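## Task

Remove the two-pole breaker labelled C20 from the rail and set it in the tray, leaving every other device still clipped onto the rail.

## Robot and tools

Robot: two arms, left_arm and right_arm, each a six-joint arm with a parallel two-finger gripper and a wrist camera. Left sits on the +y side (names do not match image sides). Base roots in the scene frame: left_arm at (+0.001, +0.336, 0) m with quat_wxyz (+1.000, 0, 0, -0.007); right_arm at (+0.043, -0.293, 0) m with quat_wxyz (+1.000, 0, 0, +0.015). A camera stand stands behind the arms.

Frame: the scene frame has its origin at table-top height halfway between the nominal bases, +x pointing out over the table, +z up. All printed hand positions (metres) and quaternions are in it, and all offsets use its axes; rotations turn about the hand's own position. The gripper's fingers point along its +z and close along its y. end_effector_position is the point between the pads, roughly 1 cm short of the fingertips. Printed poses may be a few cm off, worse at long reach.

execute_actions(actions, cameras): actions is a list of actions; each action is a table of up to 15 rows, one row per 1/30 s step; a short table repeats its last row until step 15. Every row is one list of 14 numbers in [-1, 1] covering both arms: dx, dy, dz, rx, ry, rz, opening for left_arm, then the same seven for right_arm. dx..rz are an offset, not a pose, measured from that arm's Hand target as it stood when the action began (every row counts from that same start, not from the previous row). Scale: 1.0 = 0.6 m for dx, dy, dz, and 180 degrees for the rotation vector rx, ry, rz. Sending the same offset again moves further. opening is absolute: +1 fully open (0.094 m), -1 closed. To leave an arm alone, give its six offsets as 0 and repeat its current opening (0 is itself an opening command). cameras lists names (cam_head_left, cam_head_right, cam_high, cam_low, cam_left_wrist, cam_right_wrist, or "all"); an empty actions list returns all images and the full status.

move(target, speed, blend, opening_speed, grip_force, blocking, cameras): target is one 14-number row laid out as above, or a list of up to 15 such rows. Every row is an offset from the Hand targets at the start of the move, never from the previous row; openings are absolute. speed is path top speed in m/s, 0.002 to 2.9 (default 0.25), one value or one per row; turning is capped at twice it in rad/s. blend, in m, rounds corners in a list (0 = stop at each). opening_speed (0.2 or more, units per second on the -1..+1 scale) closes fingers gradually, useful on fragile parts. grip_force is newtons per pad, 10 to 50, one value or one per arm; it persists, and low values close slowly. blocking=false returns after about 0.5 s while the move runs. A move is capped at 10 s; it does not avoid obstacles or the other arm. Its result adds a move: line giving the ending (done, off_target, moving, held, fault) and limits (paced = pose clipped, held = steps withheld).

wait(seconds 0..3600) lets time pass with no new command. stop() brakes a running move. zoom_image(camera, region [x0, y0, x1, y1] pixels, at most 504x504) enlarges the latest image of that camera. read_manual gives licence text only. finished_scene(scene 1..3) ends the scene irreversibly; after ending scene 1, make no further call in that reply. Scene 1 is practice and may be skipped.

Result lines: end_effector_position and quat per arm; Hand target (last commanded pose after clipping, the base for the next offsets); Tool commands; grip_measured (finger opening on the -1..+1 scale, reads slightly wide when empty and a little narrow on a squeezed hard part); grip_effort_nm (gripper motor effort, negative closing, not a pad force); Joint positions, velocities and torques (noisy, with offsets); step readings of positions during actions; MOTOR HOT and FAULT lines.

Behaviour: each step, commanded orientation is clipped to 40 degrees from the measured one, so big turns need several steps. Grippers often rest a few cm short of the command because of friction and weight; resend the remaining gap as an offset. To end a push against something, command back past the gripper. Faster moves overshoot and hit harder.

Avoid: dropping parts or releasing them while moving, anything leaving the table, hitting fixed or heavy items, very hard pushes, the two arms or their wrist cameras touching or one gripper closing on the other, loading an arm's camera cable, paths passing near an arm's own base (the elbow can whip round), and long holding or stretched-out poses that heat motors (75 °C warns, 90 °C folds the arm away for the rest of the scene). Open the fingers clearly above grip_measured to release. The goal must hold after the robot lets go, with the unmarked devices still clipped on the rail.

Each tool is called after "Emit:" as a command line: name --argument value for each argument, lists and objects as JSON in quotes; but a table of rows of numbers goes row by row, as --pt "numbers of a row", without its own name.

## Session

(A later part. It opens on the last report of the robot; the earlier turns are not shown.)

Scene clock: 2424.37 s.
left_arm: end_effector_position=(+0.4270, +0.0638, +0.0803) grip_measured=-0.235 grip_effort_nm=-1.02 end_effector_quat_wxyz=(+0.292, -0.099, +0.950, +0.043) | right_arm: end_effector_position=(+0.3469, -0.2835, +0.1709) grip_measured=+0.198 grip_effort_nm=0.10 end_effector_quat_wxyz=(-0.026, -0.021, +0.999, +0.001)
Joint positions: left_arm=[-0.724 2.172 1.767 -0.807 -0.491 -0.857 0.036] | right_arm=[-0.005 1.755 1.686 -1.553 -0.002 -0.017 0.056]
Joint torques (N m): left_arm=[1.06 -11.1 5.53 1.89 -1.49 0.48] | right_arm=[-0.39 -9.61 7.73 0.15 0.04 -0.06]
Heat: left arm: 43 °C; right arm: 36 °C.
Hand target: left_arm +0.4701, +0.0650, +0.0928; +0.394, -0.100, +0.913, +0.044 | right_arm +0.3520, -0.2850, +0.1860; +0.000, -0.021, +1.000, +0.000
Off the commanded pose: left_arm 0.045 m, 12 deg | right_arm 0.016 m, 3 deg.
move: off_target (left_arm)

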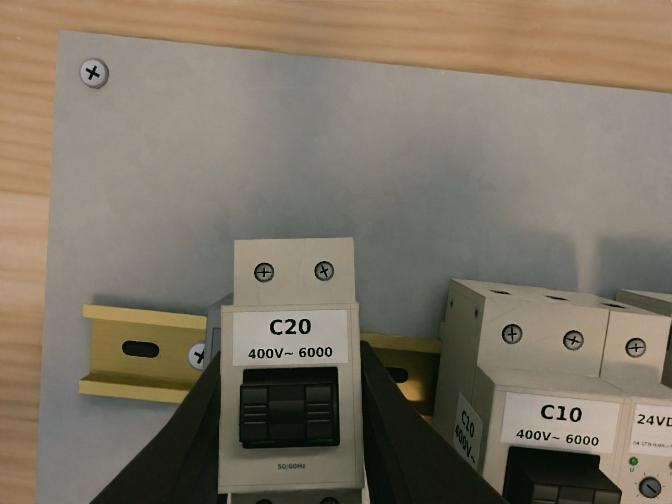

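Emit:
wait --seconds 0 --cameras '["cam_low","cam_head_left","cam_head_right"]'

Emit:
zoom_image --camera "cam_head_left" --region '[260, 180, 460, 330]'

Scene clock: 2471.80 s.
left_arm: end_effector_position=(+0.4270, +0.0638, +0.0803) grip_measured=-0.235 grip_effort_nm=-1.02 end_effector_quat_wxyz=(+0.292, -0.099, +0.950, +0.043) | right_arm: end_effector_position=(+0.3469, -0.2835, +0.1709) grip_measured=+0.198 grip_effort_nm=0.10 end_effector_quat_wxyz=(-0.026, -0.021, +0.999, +0.001)
Joint positions: left_arm=[-0.724 2.172 1.767 -0.807 -0.491 -0.857 0.036] | right_arm=[-0.005 1.755 1.686 -1.553 -0.002 -0.017 0.056]
Joint torques (N m): left_arm=[1.01 -11.06 5.45 1.86 -1.49 0.48] | right_arm=[-0.36 -9.61 7.69 0.15 0.05 -0.06]
Heat: left arm: 53 °C; right arm: 36 °C.
Hand target: left_arm +0.4701, +0.0650, +0.0928; +0.394, -0.100, +0.913, +0.044 | right_arm +0.3520, -0.2850, +0.1860; +0.000, -0.021, +1.000, +0.000
Tool commands: left_gripper/opening=-0.5 right_gripper/opening=+0.2
Off the commanded pose: left_arm 0.045 m, 12 deg | right_arm 0.016 m, 3 deg.
Images, in order (width x height): cam_head_left 672x504, cam_head_right 672x504, cam_low 672x504.

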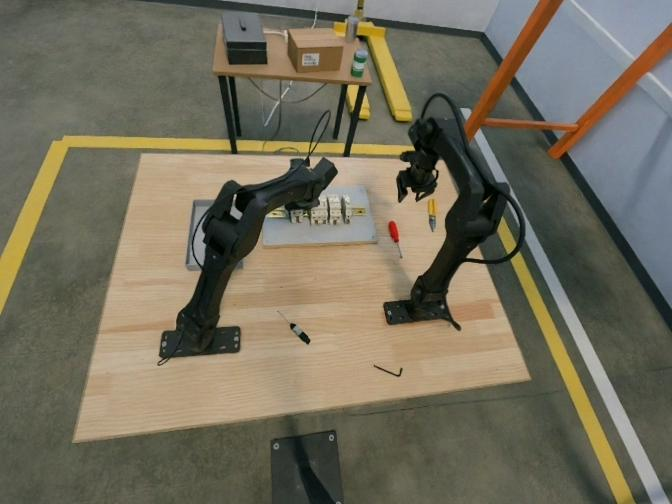

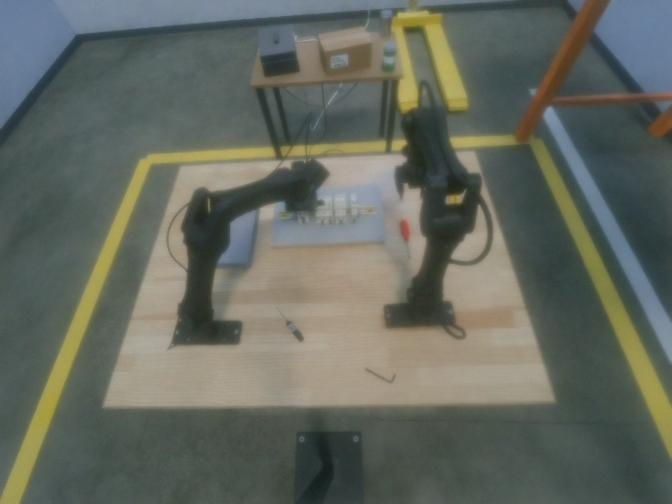

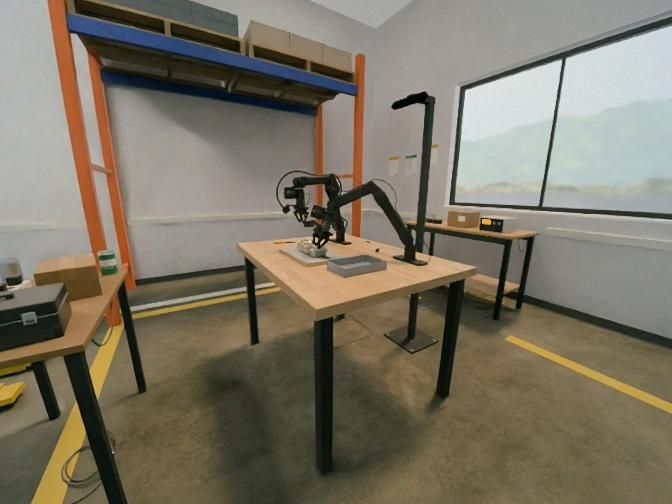

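Scaled by 2.520 from the camera's image (finer frame: 960x720).

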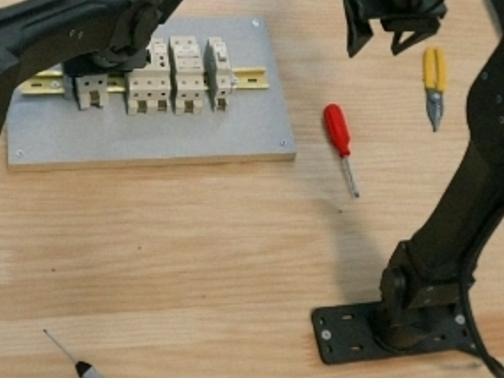

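Emit:
zoom_image --camera "cam_head_left" --region '[265, 185, 365, 245]'

Emit:
zoom_image --camera "cam_low" --region '[270, 200, 370, 280]'

Scaled by 5.040 from the camera's image (finer frame: 960x720).

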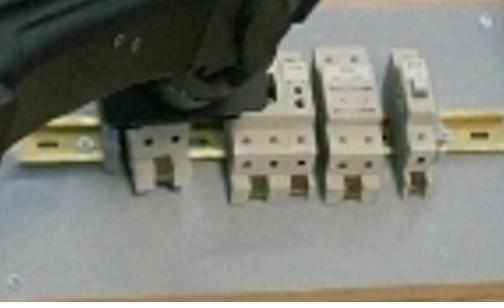

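Scaled by 5.040 from the camera's image (finer frame: 960x720).

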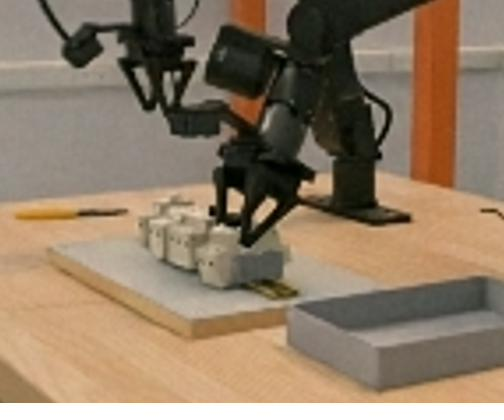

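Emit:
move --target '[-0.033,0,-0.01,0,0.01,-0.05,-0.5,0,0,0,0,0,0,0.2]' --speed 0.05 --cameras '["cam_left_wrist"]'

Scene clock: 2545.57 s.
left_arm: end_effector_position=(+0.4478, +0.0602, +0.0797) grip_measured=-0.235 grip_effort_nm=-1.02 end_effector_quat_wxyz=(+0.374, -0.025, +0.927, +0.019) | right_arm: end_effector_position=(+0.3469, -0.2835, +0.1709) grip_measured=+0.198 grip_effort_nm=0.10 end_effector_quat_wxyz=(-0.026, -0.021, +0.999, +0.001)
Joint positions: left_arm=[-0.713 2.095 1.534 -0.42 -0.525 -0.619 0.036] | right_arm=[-0.005 1.755 1.686 -1.553 -0.002 -0.017 0.056]
Joint torques (N m): left_arm=[0.91 -13.85 4.86 0.88 -0.14 0.1] | right_arm=[-0.38 -9.61 7.72 0.16 0.05 -0.06]
Heat: left arm: 57 °C; right arm: 36 °C.
Hand target: left_arm +0.4503, +0.0649, +0.0869; +0.382, -0.028, +0.924, +0.014 | right_arm +0.3520, -0.2850, +0.1860; +0.000, -0.021, +1.000, +0.000
Off the commanded pose: left_arm 0.009 m, 1 deg | right_arm 0.016 m, 3 deg.
move: done

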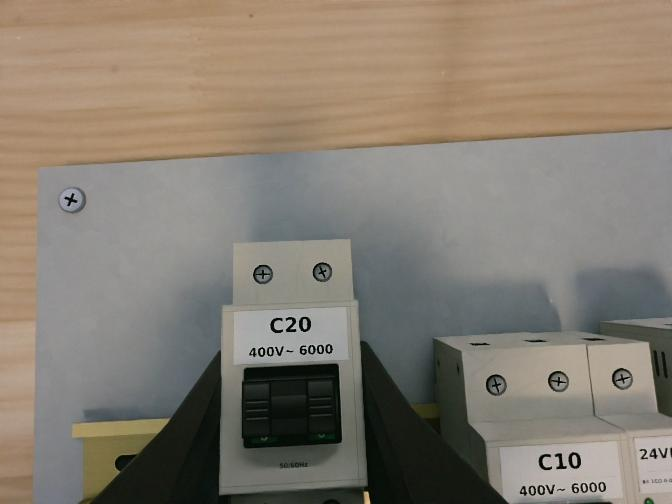

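Emit:
move --pt "0 0 0.07 0 0 0 -0.5 0 0 0 0 0 0 0.2" --pt "0 0 0.17 0 0 0 -0.5 0 0 0 0 0 0 0.2" --speed 0.08 --blend '[0.03,0]' --cameras '["cam_left_wrist","cam_head_left"]'

Emit:
zoom_image --camera "cam_head_left" --region '[250, 160, 390, 260]'

Scene clock: 2555.73 s.
left_arm: end_effector_position=(+0.4391, +0.0625, +0.1386) grip_measured=-0.235 grip_effort_nm=-1.02 end_effector_quat_wxyz=(+0.337, -0.006, +0.941, +0.039) | right_arm: end_effector_position=(+0.3469, -0.2835, +0.1709) grip_measured=+0.198 grip_effort_nm=0.10 end_effector_quat_wxyz=(-0.026, -0.021, +0.999, +0.001)
Joint positions: left_arm=[-0.713 2.075 1.793 -0.788 -0.499 -0.611 0.036] | right_arm=[-0.005 1.755 1.686 -1.553 -0.002 -0.017 0.056]
Joint torques (N m): left_arm=[0.92 -17.2 9.51 0.69 -0.38 -0.01] | right_arm=[-0.38 -9.59 7.71 0.15 0.04 -0.07]
Heat: left arm: 53 °C; right arm: 36 °C.
Hand target: left_arm +0.4503, +0.0649, +0.1890; +0.382, -0.028, +0.924, +0.014 | right_arm +0.3520, -0.2850, +0.1860; +0.000, -0.021, +1.000, +0.000
Off the commanded pose: left_arm 0.052 m, 7 deg | right_arm 0.016 m, 3 deg.
move: off_target (left_arm); blend cut to 0.021 m at target 1
Images, in order (width x height): cam_head_left 672x504, cam_left_wrist 672x504.

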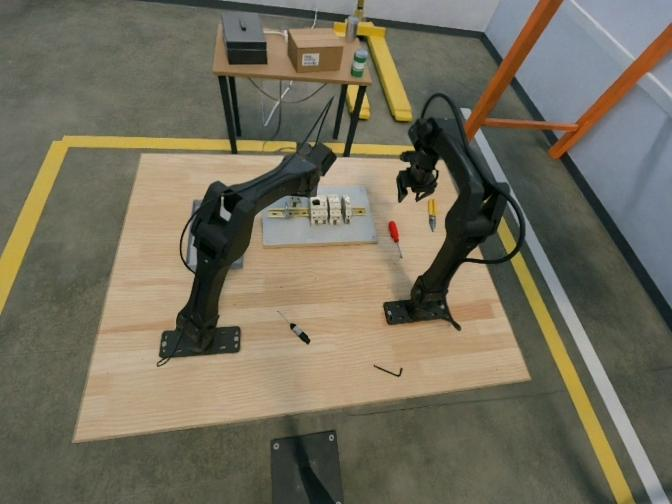

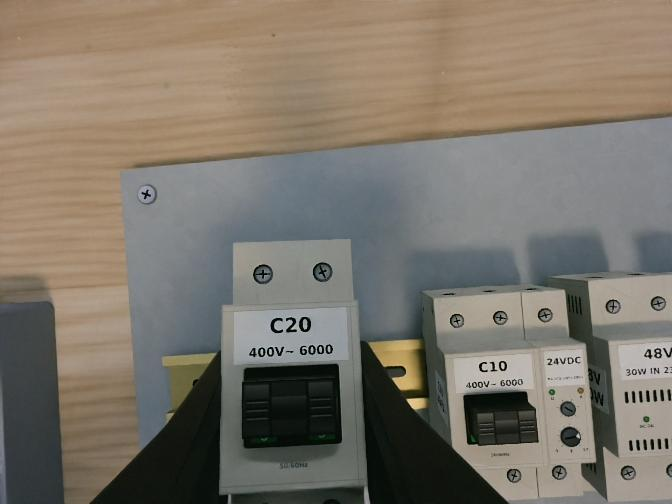

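Scaled by 3.600 from the camera's image (finer frame: 960x720).

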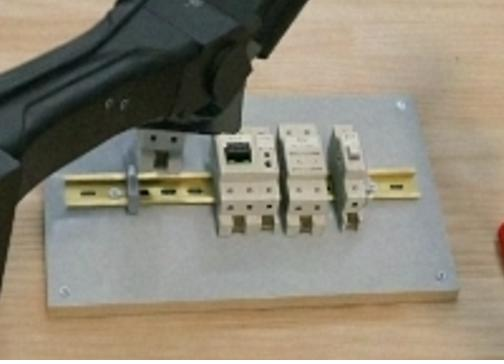

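Emit:
move --pt "-0.033 0.02 0.11 0 0 0 -0.5 0 0 0 0 0 0 0.2" --pt "-0.184 0.392 0.11 0 0 0 -0.5 0 0 0 0 0 0 0.2" --speed 0.1 --blend '[0.03,0]' --cameras '["cam_left_wrist","cam_high"]'

Scene clock: 2598.37 s.
left_arm: end_effector_position=(+0.3341, +0.2987, +0.2342) grip_measured=-0.235 grip_effort_nm=-1.02 end_effector_quat_wxyz=(+0.341, -0.023, +0.940, +0.023) | right_arm: end_effector_position=(+0.3469, -0.2835, +0.1709) grip_measured=+0.198 grip_effort_nm=0.10 end_effector_quat_wxyz=(-0.026, -0.021, +0.999, +0.001)
Joint positions: left_arm=[-0.206 1.241 1.238 -0.895 -0.198 -0.199 0.036] | right_arm=[-0.005 1.755 1.686 -1.553 -0.002 -0.017 0.056]
Joint torques (N m): left_arm=[0.73 -7.46 6.49 1.32 -0.02 0.01] | right_arm=[-0.36 -9.58 7.71 0.15 0.04 -0.07]
Heat: left arm: 47 °C; right arm: 36 °C.
Hand target: left_arm +0.3399, +0.3001, +0.2549; +0.382, -0.028, +0.924, +0.014 | right_arm +0.3520, -0.2850, +0.1860; +0.000, -0.021, +1.000, +0.000
Off the commanded pose: left_arm 0.022 m, 5 deg | right_arm 0.016 m, 3 deg.
move: off_target (left_arm)
Images, in order (width x height): cam_high 672x504, cam_left_wrist 672x504.

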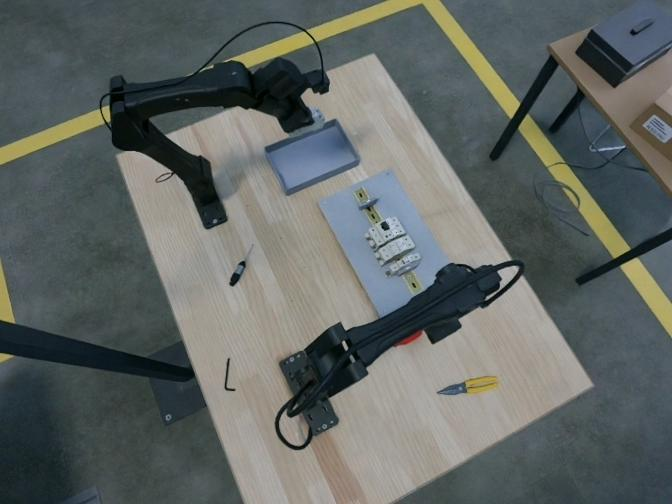

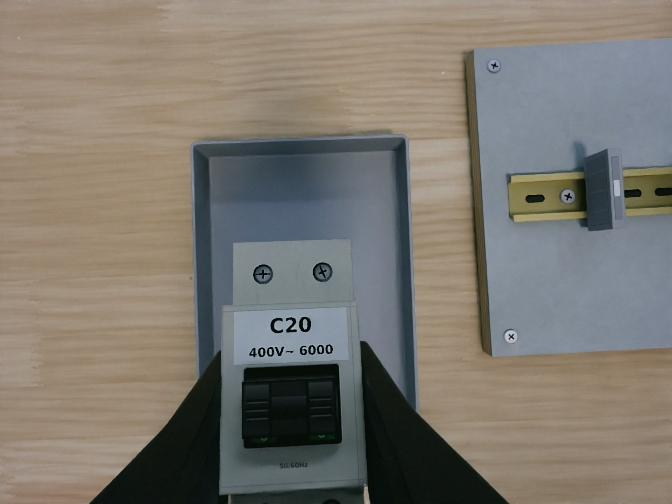

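Emit:
move --pt "-0.005 0.012 -0.2 0 -0.014 0 -0.5 0 0 0 0 0 0 0.2" --pt "-0.005 0.012 -0.28 0 -0.014 0 -0.5 0 0 0 0 0 0 0.2" --speed '[0.1,0.04]' --blend '[0.02,0]' --cameras '["cam_left_wrist"]'

Scene clock: 2639.50 s.
left_arm: end_effector_position=(+0.3256, +0.3070, +0.0784) grip_measured=-0.235 grip_effort_nm=-1.02 end_effector_quat_wxyz=(+0.377, -0.025, +0.926, +0.018) | right_arm: end_effector_position=(+0.3469, -0.2835, +0.1709) grip_measured=+0.198 grip_effort_nm=0.10 end_effector_quat_wxyz=(-0.026, -0.021, +0.999, +0.001)
Joint positions: left_arm=[-0.18 1.208 0.53 -0.138 -0.186 -0.174 0.036] | right_arm=[-0.005 1.755 1.686 -1.553 -0.002 -0.017 0.056]
Joint torques (N m): left_arm=[0.72 -3.38 6.23 1.48 -0.01 0.05] | right_arm=[-0.38 -9.61 7.73 0.15 0.04 -0.06]
Heat: left arm: 50 °C; right arm: 36 °C.
Hand target: left_arm +0.3369, +0.3074, +0.0870; +0.402, -0.028, +0.915, +0.013 | right_arm +0.3520, -0.2850, +0.1860; +0.000, -0.021, +1.000, +0.000
Off the commanded pose: left_arm 0.014 m, 3 deg | right_arm 0.016 m, 3 deg.
move: off_target (left_arm)

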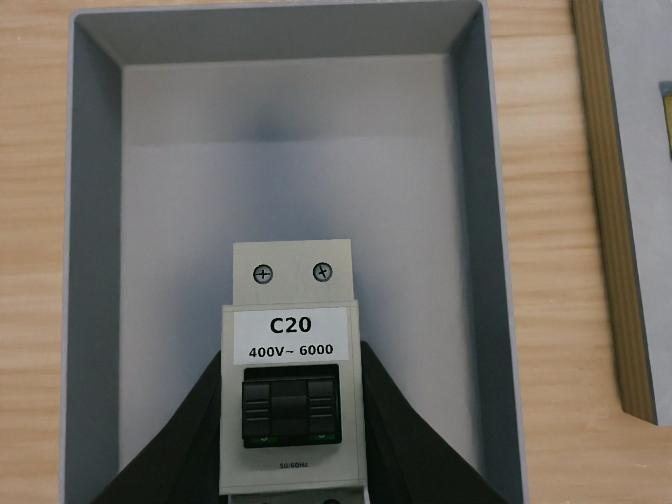

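Emit:
move --target '[0,0,-0.02,0,0,0,-0.5,0,0,0,0,0,0,0.2]' --speed 0.03 --cameras '["cam_left_wrist"]'

Scene clock: 2650.13 s.
left_arm: end_effector_position=(+0.3256, +0.3070, +0.0670) grip_measured=-0.235 grip_effort_nm=-1.02 end_effector_quat_wxyz=(+0.378, -0.025, +0.925, +0.017) | right_arm: end_effector_position=(+0.3469, -0.2835, +0.1709) grip_measured=+0.198 grip_effort_nm=0.10 end_effector_quat_wxyz=(-0.026, -0.021, +0.999, +0.001)
Joint positions: left_arm=[-0.18 1.235 0.495 -0.073 -0.186 -0.174 0.036] | right_arm=[-0.005 1.755 1.686 -1.553 -0.002 -0.017 0.056]
Joint torques (N m): left_arm=[0.76 -3.26 6.08 1.5 -0.01 0.03] | right_arm=[-0.38 -9.61 7.72 0.15 0.05 -0.07]
Heat: left arm: 50 °C; right arm: 36 °C.
Hand target: left_arm +0.3368, +0.3074, +0.0750; +0.402, -0.028, +0.915, +0.013 | right_arm +0.3520, -0.2850, +0.1860; +0.000, -0.021, +1.000, +0.000
Off the commanded pose: left_arm 0.014 m, 3 deg | right_arm 0.016 m, 3 deg.
move: off_target (left_arm)

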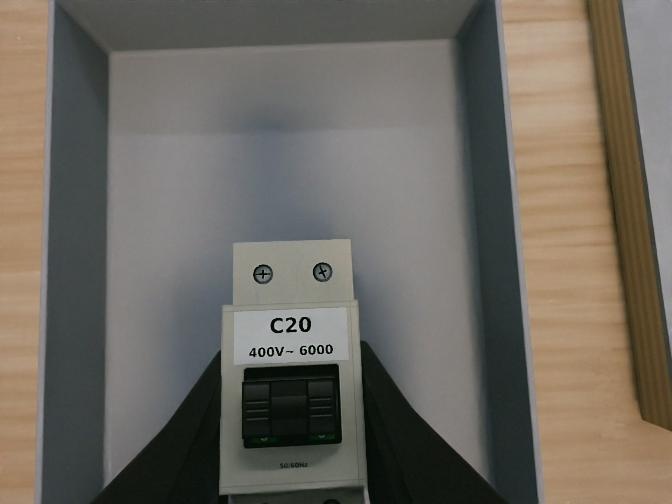

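Emit:
move --target '[0,0,-0.01,0,0,0,-0.5,0,0,0,0,0,0,0.2]' --speed 0.02

Emit:
move --target '[0,0,-0.01,0,0,0,-0.5,0,0,0,0,0,0,0.2]' --speed 0.02 --cameras '["cam_left_wrist"]'

Scene clock: 2658.60 s.
left_arm: end_effector_position=(+0.3264, +0.3067, +0.0623) grip_measured=-0.235 grip_effort_nm=-1.02 end_effector_quat_wxyz=(+0.379, -0.025, +0.925, +0.017) | right_arm: end_effector_position=(+0.3469, -0.2835, +0.1709) grip_measured=+0.198 grip_effort_nm=0.10 end_effector_quat_wxyz=(-0.026, -0.021, +0.999, +0.001)
Joint positions: left_arm=[-0.18 1.251 0.48 -0.039 -0.186 -0.174 0.036] | right_arm=[-0.005 1.755 1.686 -1.553 -0.002 -0.017 0.056]
Joint torques (N m): left_arm=[0.83 -3.15 5.9 1.47 -0.02 0.04] | right_arm=[-0.36 -9.62 7.71 0.16 0.04 -0.06]
Heat: left arm: 50 °C; right arm: 36 °C.
Hand target: left_arm +0.3368, +0.3074, +0.0689; +0.402, -0.028, +0.915, +0.013 | right_arm +0.3520, -0.2850, +0.1860; +0.000, -0.021, +1.000, +0.000
Off the commanded pose: left_arm 0.012 m, 3 deg | right_arm 0.016 m, 3 deg.
move: off_target (left_arm)

Scene clock: 2659.60 s.
left_arm: end_effector_position=(+0.3303, +0.3060, +0.0596) grip_measured=-0.235 grip_effort_nm=-1.02 end_effector_quat_wxyz=(+0.388, -0.025, +0.921, +0.015) | right_arm: end_effector_position=(+0.3469, -0.2835, +0.1709) grip_measured=+0.198 grip_effort_nm=0.10 end_effector_quat_wxyz=(-0.026, -0.021, +0.999, +0.001)
Joint positions: left_arm=[-0.18 1.272 0.466 0.015 -0.186 -0.174 0.036] | right_arm=[-0.005 1.755 1.686 -1.553 -0.002 -0.017 0.056]
Joint torques (N m): left_arm=[0.77 -3.3 5.6 1.36 0 0.03] | right_arm=[-0.39 -9.61 7.69 0.16 0.04 -0.06]
Heat: left arm: 50 °C; right arm: 36 °C.
Hand target: left_arm +0.3369, +0.3074, +0.0630; +0.402, -0.028, +0.915, +0.013 | right_arm +0.3520, -0.2850, +0.1860; +0.000, -0.021, +1.000, +0.000
Off the commanded pose: left_arm 0.007 m, 2 deg | right_arm 0.016 m, 3 deg.
move: done

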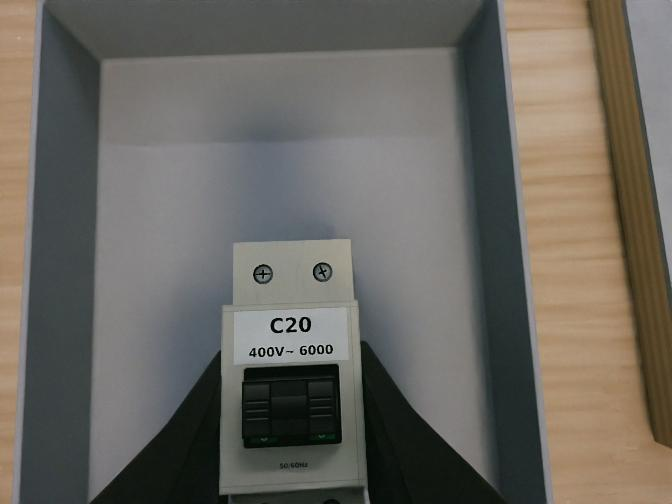

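Emit:
move --target '[0,0,-0.01,0,0,0,-0.5,0,0,0,0,0,0,0.2]' --speed 0.02 --cameras '["cam_left_wrist"]'

Scene clock: 2676.03 s.
left_arm: end_effector_position=(+0.3347, +0.3051, +0.0587) grip_measured=-0.235 grip_effort_nm=-1.02 end_effector_quat_wxyz=(+0.398, -0.027, +0.917, +0.013) | right_arm: end_effector_position=(+0.3469, -0.2835, +0.1709) grip_measured=+0.198 grip_effort_nm=0.10 end_effector_quat_wxyz=(-0.026, -0.021, +0.999, +0.001)
Joint positions: left_arm=[-0.18 1.29 0.454 0.069 -0.186 -0.174 0.036] | right_arm=[-0.005 1.755 1.686 -1.553 -0.002 -0.017 0.056]
Joint torques (N m): left_arm=[0.73 -2.92 5.35 1.2 0 0.03] | right_arm=[-0.36 -9.61 7.72 0.15 0.04 -0.06]
Heat: left arm: 49 °C; right arm: 36 °C.
Hand target: left_arm +0.3369, +0.3074, +0.0570; +0.402, -0.028, +0.915, +0.013 | right_arm +0.3520, -0.2850, +0.1860; +0.000, -0.021, +1.000, +0.000
Off the commanded pose: left_arm 0.004 m, 1 deg | right_arm 0.016 m, 3 deg.
move: done

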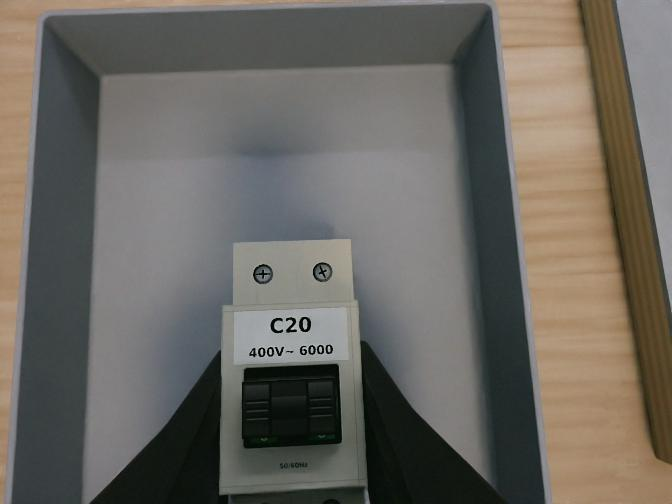

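Emit:
move --target '[0,0,-0.013,0,0,0,-0.5,0,0,0,0,0,0,0.2]' --speed 0.02 --cameras '["cam_left_wrist","cam_low"]'

Emit:
zoom_image --camera "cam_left_wrist" --region '[180, 180, 420, 320]'

Scene clock: 2691.00 s.
left_arm: end_effector_position=(+0.3396, +0.3041, +0.0576) grip_measured=-0.235 grip_effort_nm=-1.02 end_effector_quat_wxyz=(+0.411, -0.028, +0.911, +0.010) | right_arm: end_effector_position=(+0.3469, -0.2835, +0.1709) grip_measured=+0.198 grip_effort_nm=0.10 end_effector_quat_wxyz=(-0.026, -0.021, +0.999, +0.001)
Joint positions: left_arm=[-0.18 1.313 0.438 0.136 -0.186 -0.174 0.036] | right_arm=[-0.005 1.755 1.686 -1.553 -0.002 -0.017 0.056]
Joint torques (N m): left_arm=[0.73 -2.89 4.92 1.11 -0.01 0.04] | right_arm=[-0.35 -9.61 7.72 0.15 0.05 -0.06]
Heat: left arm: 49 °C; right arm: 36 °C.
Hand target: left_arm +0.3368, +0.3074, +0.0491; +0.402, -0.028, +0.915, +0.013 | right_arm +0.3520, -0.2850, +0.1860; +0.000, -0.021, +1.000, +0.000
Off the commanded pose: left_arm 0.009 m, 1 deg | right_arm 0.016 m, 3 deg.
move: done
Images, in order (width x height): cam_low 672x504, cam_left_wrist 672x504.

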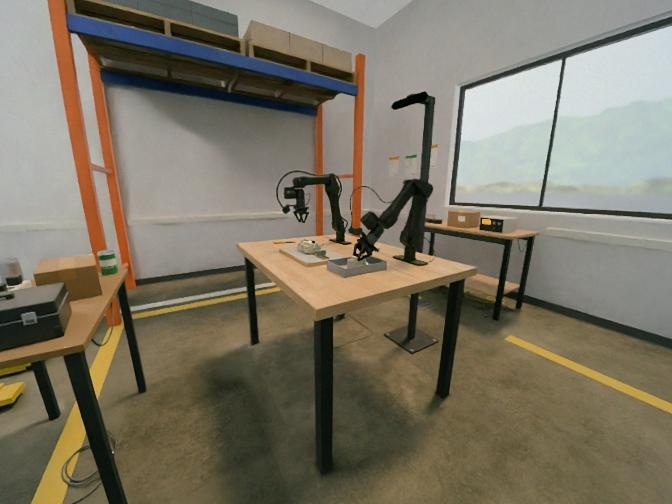

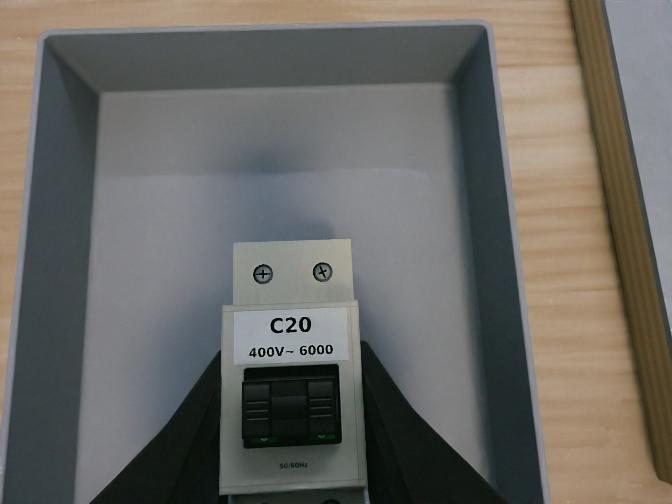

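Scaled by 2.100 from the camera's image (finer frame: 960x720).

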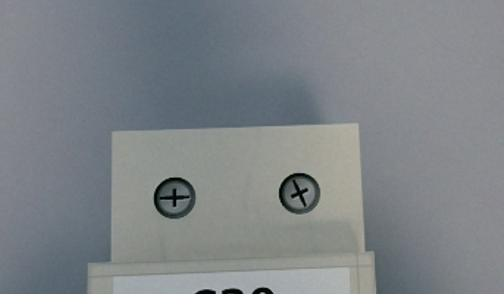

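Emit:
move --target '[0.004,-0.004,0.013,0,0,0,-0.5,0,0,0,0,0,0,0.2]' --speed 0.02

Emit:
move --target '[0,0,0,0,0,0,0.2,0,0,0,0,0,0,0.2]' --opening_speed 0.3 --cameras '["cam_left_wrist"]'

Scene clock: 2705.83 s.
left_arm: end_effector_position=(+0.3395, +0.3042, +0.0574) grip_measured=-0.235 grip_effort_nm=-1.02 end_effector_quat_wxyz=(+0.411, -0.028, +0.911, +0.010) | right_arm: end_effector_position=(+0.3469, -0.2835, +0.1709) grip_measured=+0.198 grip_effort_nm=0.10 end_effector_quat_wxyz=(-0.026, -0.021, +0.999, +0.001)
Joint positions: left_arm=[-0.18 1.313 0.438 0.135 -0.186 -0.174 0.036] | right_arm=[-0.005 1.755 1.686 -1.553 -0.002 -0.017 0.056]
Joint torques (N m): left_arm=[0.1 -3.96 6.94 0.74 -0.06 0] | right_arm=[-0.36 -9.61 7.72 0.15 0.05 -0.06]
Heat: left arm: 49 °C; right arm: 36 °C.
Hand target: left_arm +0.3392, +0.3050, +0.0569; +0.402, -0.028, +0.915, +0.013 | right_arm +0.3520, -0.2850, +0.1860; +0.000, -0.021, +1.000, +0.000
Off the commanded pose: left_arm 0.001 m, 1 deg | right_arm 0.016 m, 3 deg.
move: done

Scene clock: 2708.47 s.
left_arm: end_effector_position=(+0.3356, +0.3049, +0.0532) grip_measured=+0.197 grip_effort_nm=0.14 end_effector_quat_wxyz=(+0.400, -0.027, +0.916, +0.012) | right_arm: end_effector_position=(+0.3469, -0.2835, +0.1709) grip_measured=+0.198 grip_effort_nm=0.10 end_effector_quat_wxyz=(-0.026, -0.021, +0.999, +0.001)
Joint positions: left_arm=[-0.18 1.313 0.438 0.112 -0.186 -0.174 0.056] | right_arm=[-0.005 1.755 1.686 -1.553 -0.002 -0.017 0.056]
Joint torques (N m): left_arm=[0.08 -3.85 7.12 0.89 -0.04 -0.02] | right_arm=[-0.35 -9.59 7.72 0.15 0.04 -0.06]
Heat: left arm: 49 °C; right arm: 36 °C.
Hand target: left_arm +0.3392, +0.3050, +0.0569; +0.402, -0.028, +0.915, +0.013 | right_arm +0.3520, -0.2850, +0.1860; +0.000, -0.021, +1.000, +0.000
Off the commanded pose: left_arm 0.005 m, 0 deg | right_arm 0.016 m, 3 deg.
move: done

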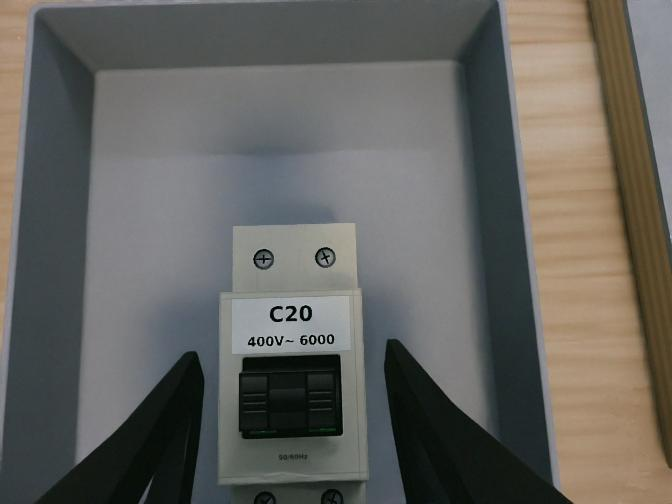

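Emit:
move --pt "-0.06 0 0.08 0 0 0 0.3 0 0 0 0 0 0 0.2" --pt "-0.12 0 0.25 0 0 0 0.3 0 0 0 0 0 0 0.2" --speed 0.08 --blend '[0.02,0]' --cameras '["cam_left_wrist","cam_high"]'

Emit:
zoom_image --camera "cam_high" --region '[240, 110, 460, 320]'

Scene clock: 2723.60 s.
left_arm: end_effector_position=(+0.2667, +0.3052, +0.1915) grip_measured=+0.297 grip_effort_nm=0.14 end_effector_quat_wxyz=(+0.386, -0.023, +0.922, +0.015) | right_arm: end_effector_position=(+0.3469, -0.2835, +0.1709) grip_measured=+0.198 grip_effort_nm=0.11 end_effector_quat_wxyz=(-0.026, -0.021, +0.999, +0.001)
Joint positions: left_arm=[-0.269 0.86 0.821 -0.77 -0.246 -0.236 0.061] | right_arm=[-0.005 1.755 1.686 -1.553 -0.002 -0.017 0.056]
Joint torques (N m): left_arm=[-0.81 -2.54 8.92 0.83 -0.19 -0.1] | right_arm=[-0.39 -9.62 7.72 0.16 0.04 -0.06]
Heat: left arm: 48 °C; right arm: 36 °C.
Hand target: left_arm +0.2672, +0.3050, +0.2069; +0.402, -0.028, +0.915, +0.013 | right_arm +0.3520, -0.2850, +0.1860; +0.000, -0.021, +1.000, +0.000
Off the commanded pose: left_arm 0.015 m, 2 deg | right_arm 0.016 m, 3 deg.
move: off_target (left_arm)
Images, in order (width x height): cam_high 672x504, cam_left_wrist 672x504.

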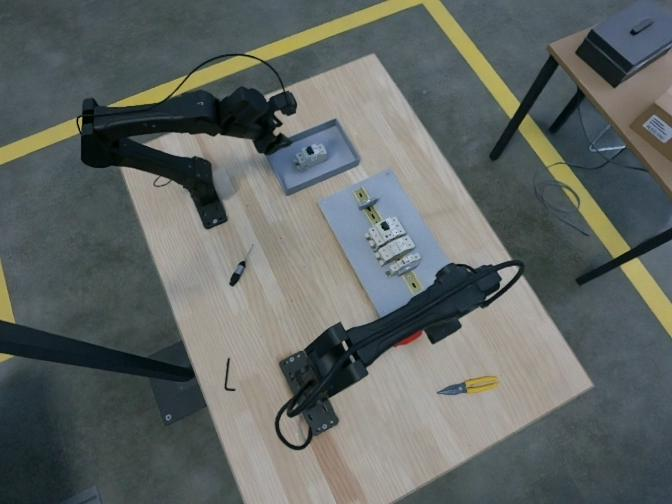

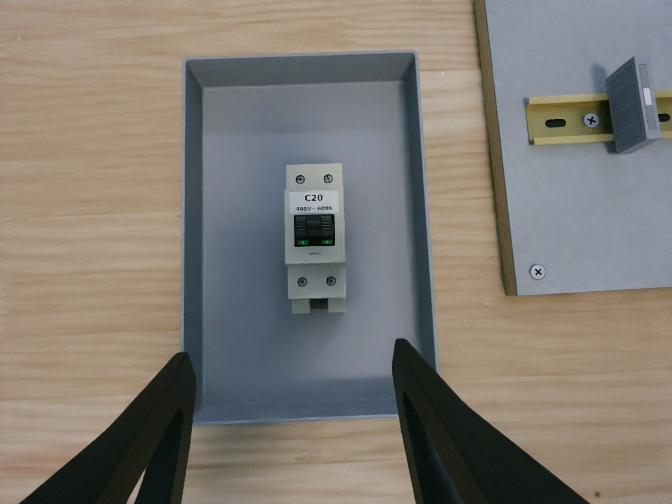

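Scaled by 2.291 from the camera's image (finer frame: 960x720).

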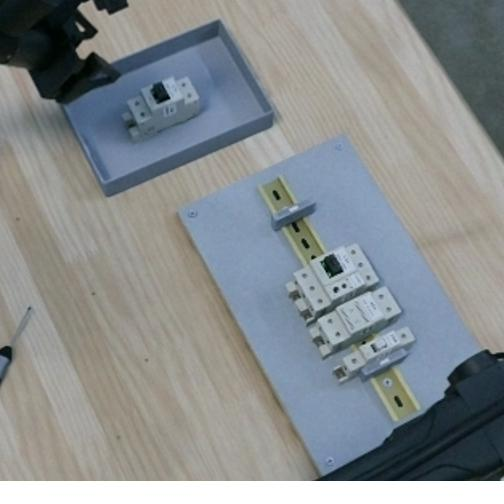

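Emit:
zoom_image --camera "cam_left_wrist" --region '[500, 20, 672, 180]'

Emit:
zoom_image --camera "cam_high" --region '[340, 180, 430, 300]'

Scaled by 2.930 from the camera's image (finer frame: 960x720).

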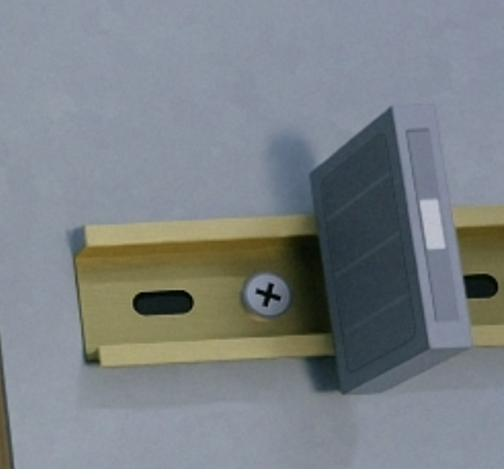

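Scaled by 4.200 from the camera's image (finer frame: 960x720).

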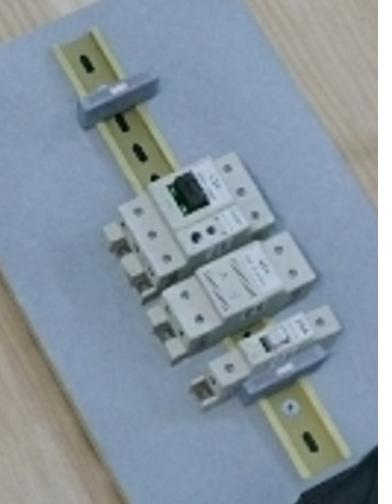

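Emit:
move --target '[0.21,-0.35,0.09,0,0,0,0.3,0,0,0,0,0,0,0.2]' --speed 0.15 --cameras '["cam_left_wrist"]'

Emit:
zoom_image --camera "cam_left_wrist" --region '[200, 200, 450, 400]'

Scene clock: 2763.17 s.
left_arm: end_effector_position=(+0.3904, +0.0973, +0.2600) grip_measured=+0.297 grip_effort_nm=0.14 end_effector_quat_wxyz=(+0.400, -0.024, +0.916, +0.006) | right_arm: end_effector_position=(+0.3469, -0.2835, +0.1709) grip_measured=+0.198 grip_effort_nm=0.10 end_effector_quat_wxyz=(-0.026, -0.021, +0.999, +0.001)
Joint positions: left_arm=[-0.747 1.754 1.757 -0.931 -0.555 -0.625 0.061] | right_arm=[-0.005 1.755 1.686 -1.553 -0.002 -0.017 0.056]
Joint torques (N m): left_arm=[-0.5 -7.28 8.64 0.67 -0.36 -0.09] | right_arm=[-0.39 -9.59 7.72 0.16 0.04 -0.07]
Heat: left arm: 44 °C; right arm: 36 °C.
Hand target: left_arm +0.3932, +0.0950, +0.2609; +0.402, -0.028, +0.915, +0.013 | right_arm +0.3520, -0.2850, +0.1860; +0.000, -0.021, +1.000, +0.000
Off the commanded pose: left_arm 0.004 m, 1 deg | right_arm 0.016 m, 3 deg.
move: done

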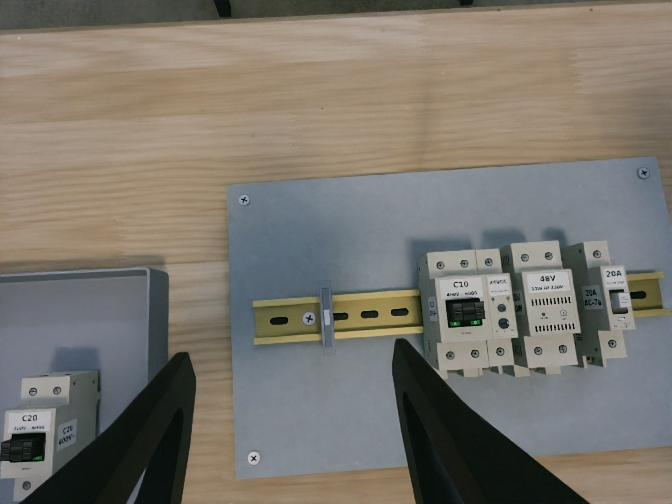

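Scaled by 2.016 from the camera's image (finer frame: 960x720).

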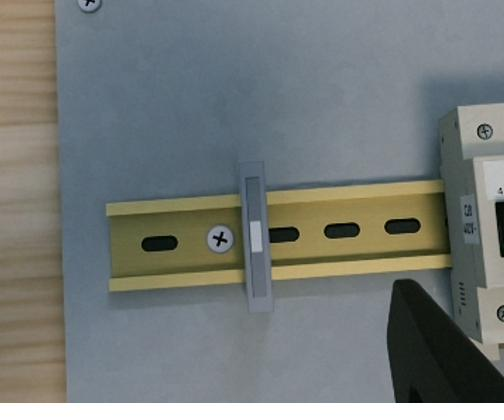

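Emit:
finished_scene --scene 3

The scene is finished: the task was done.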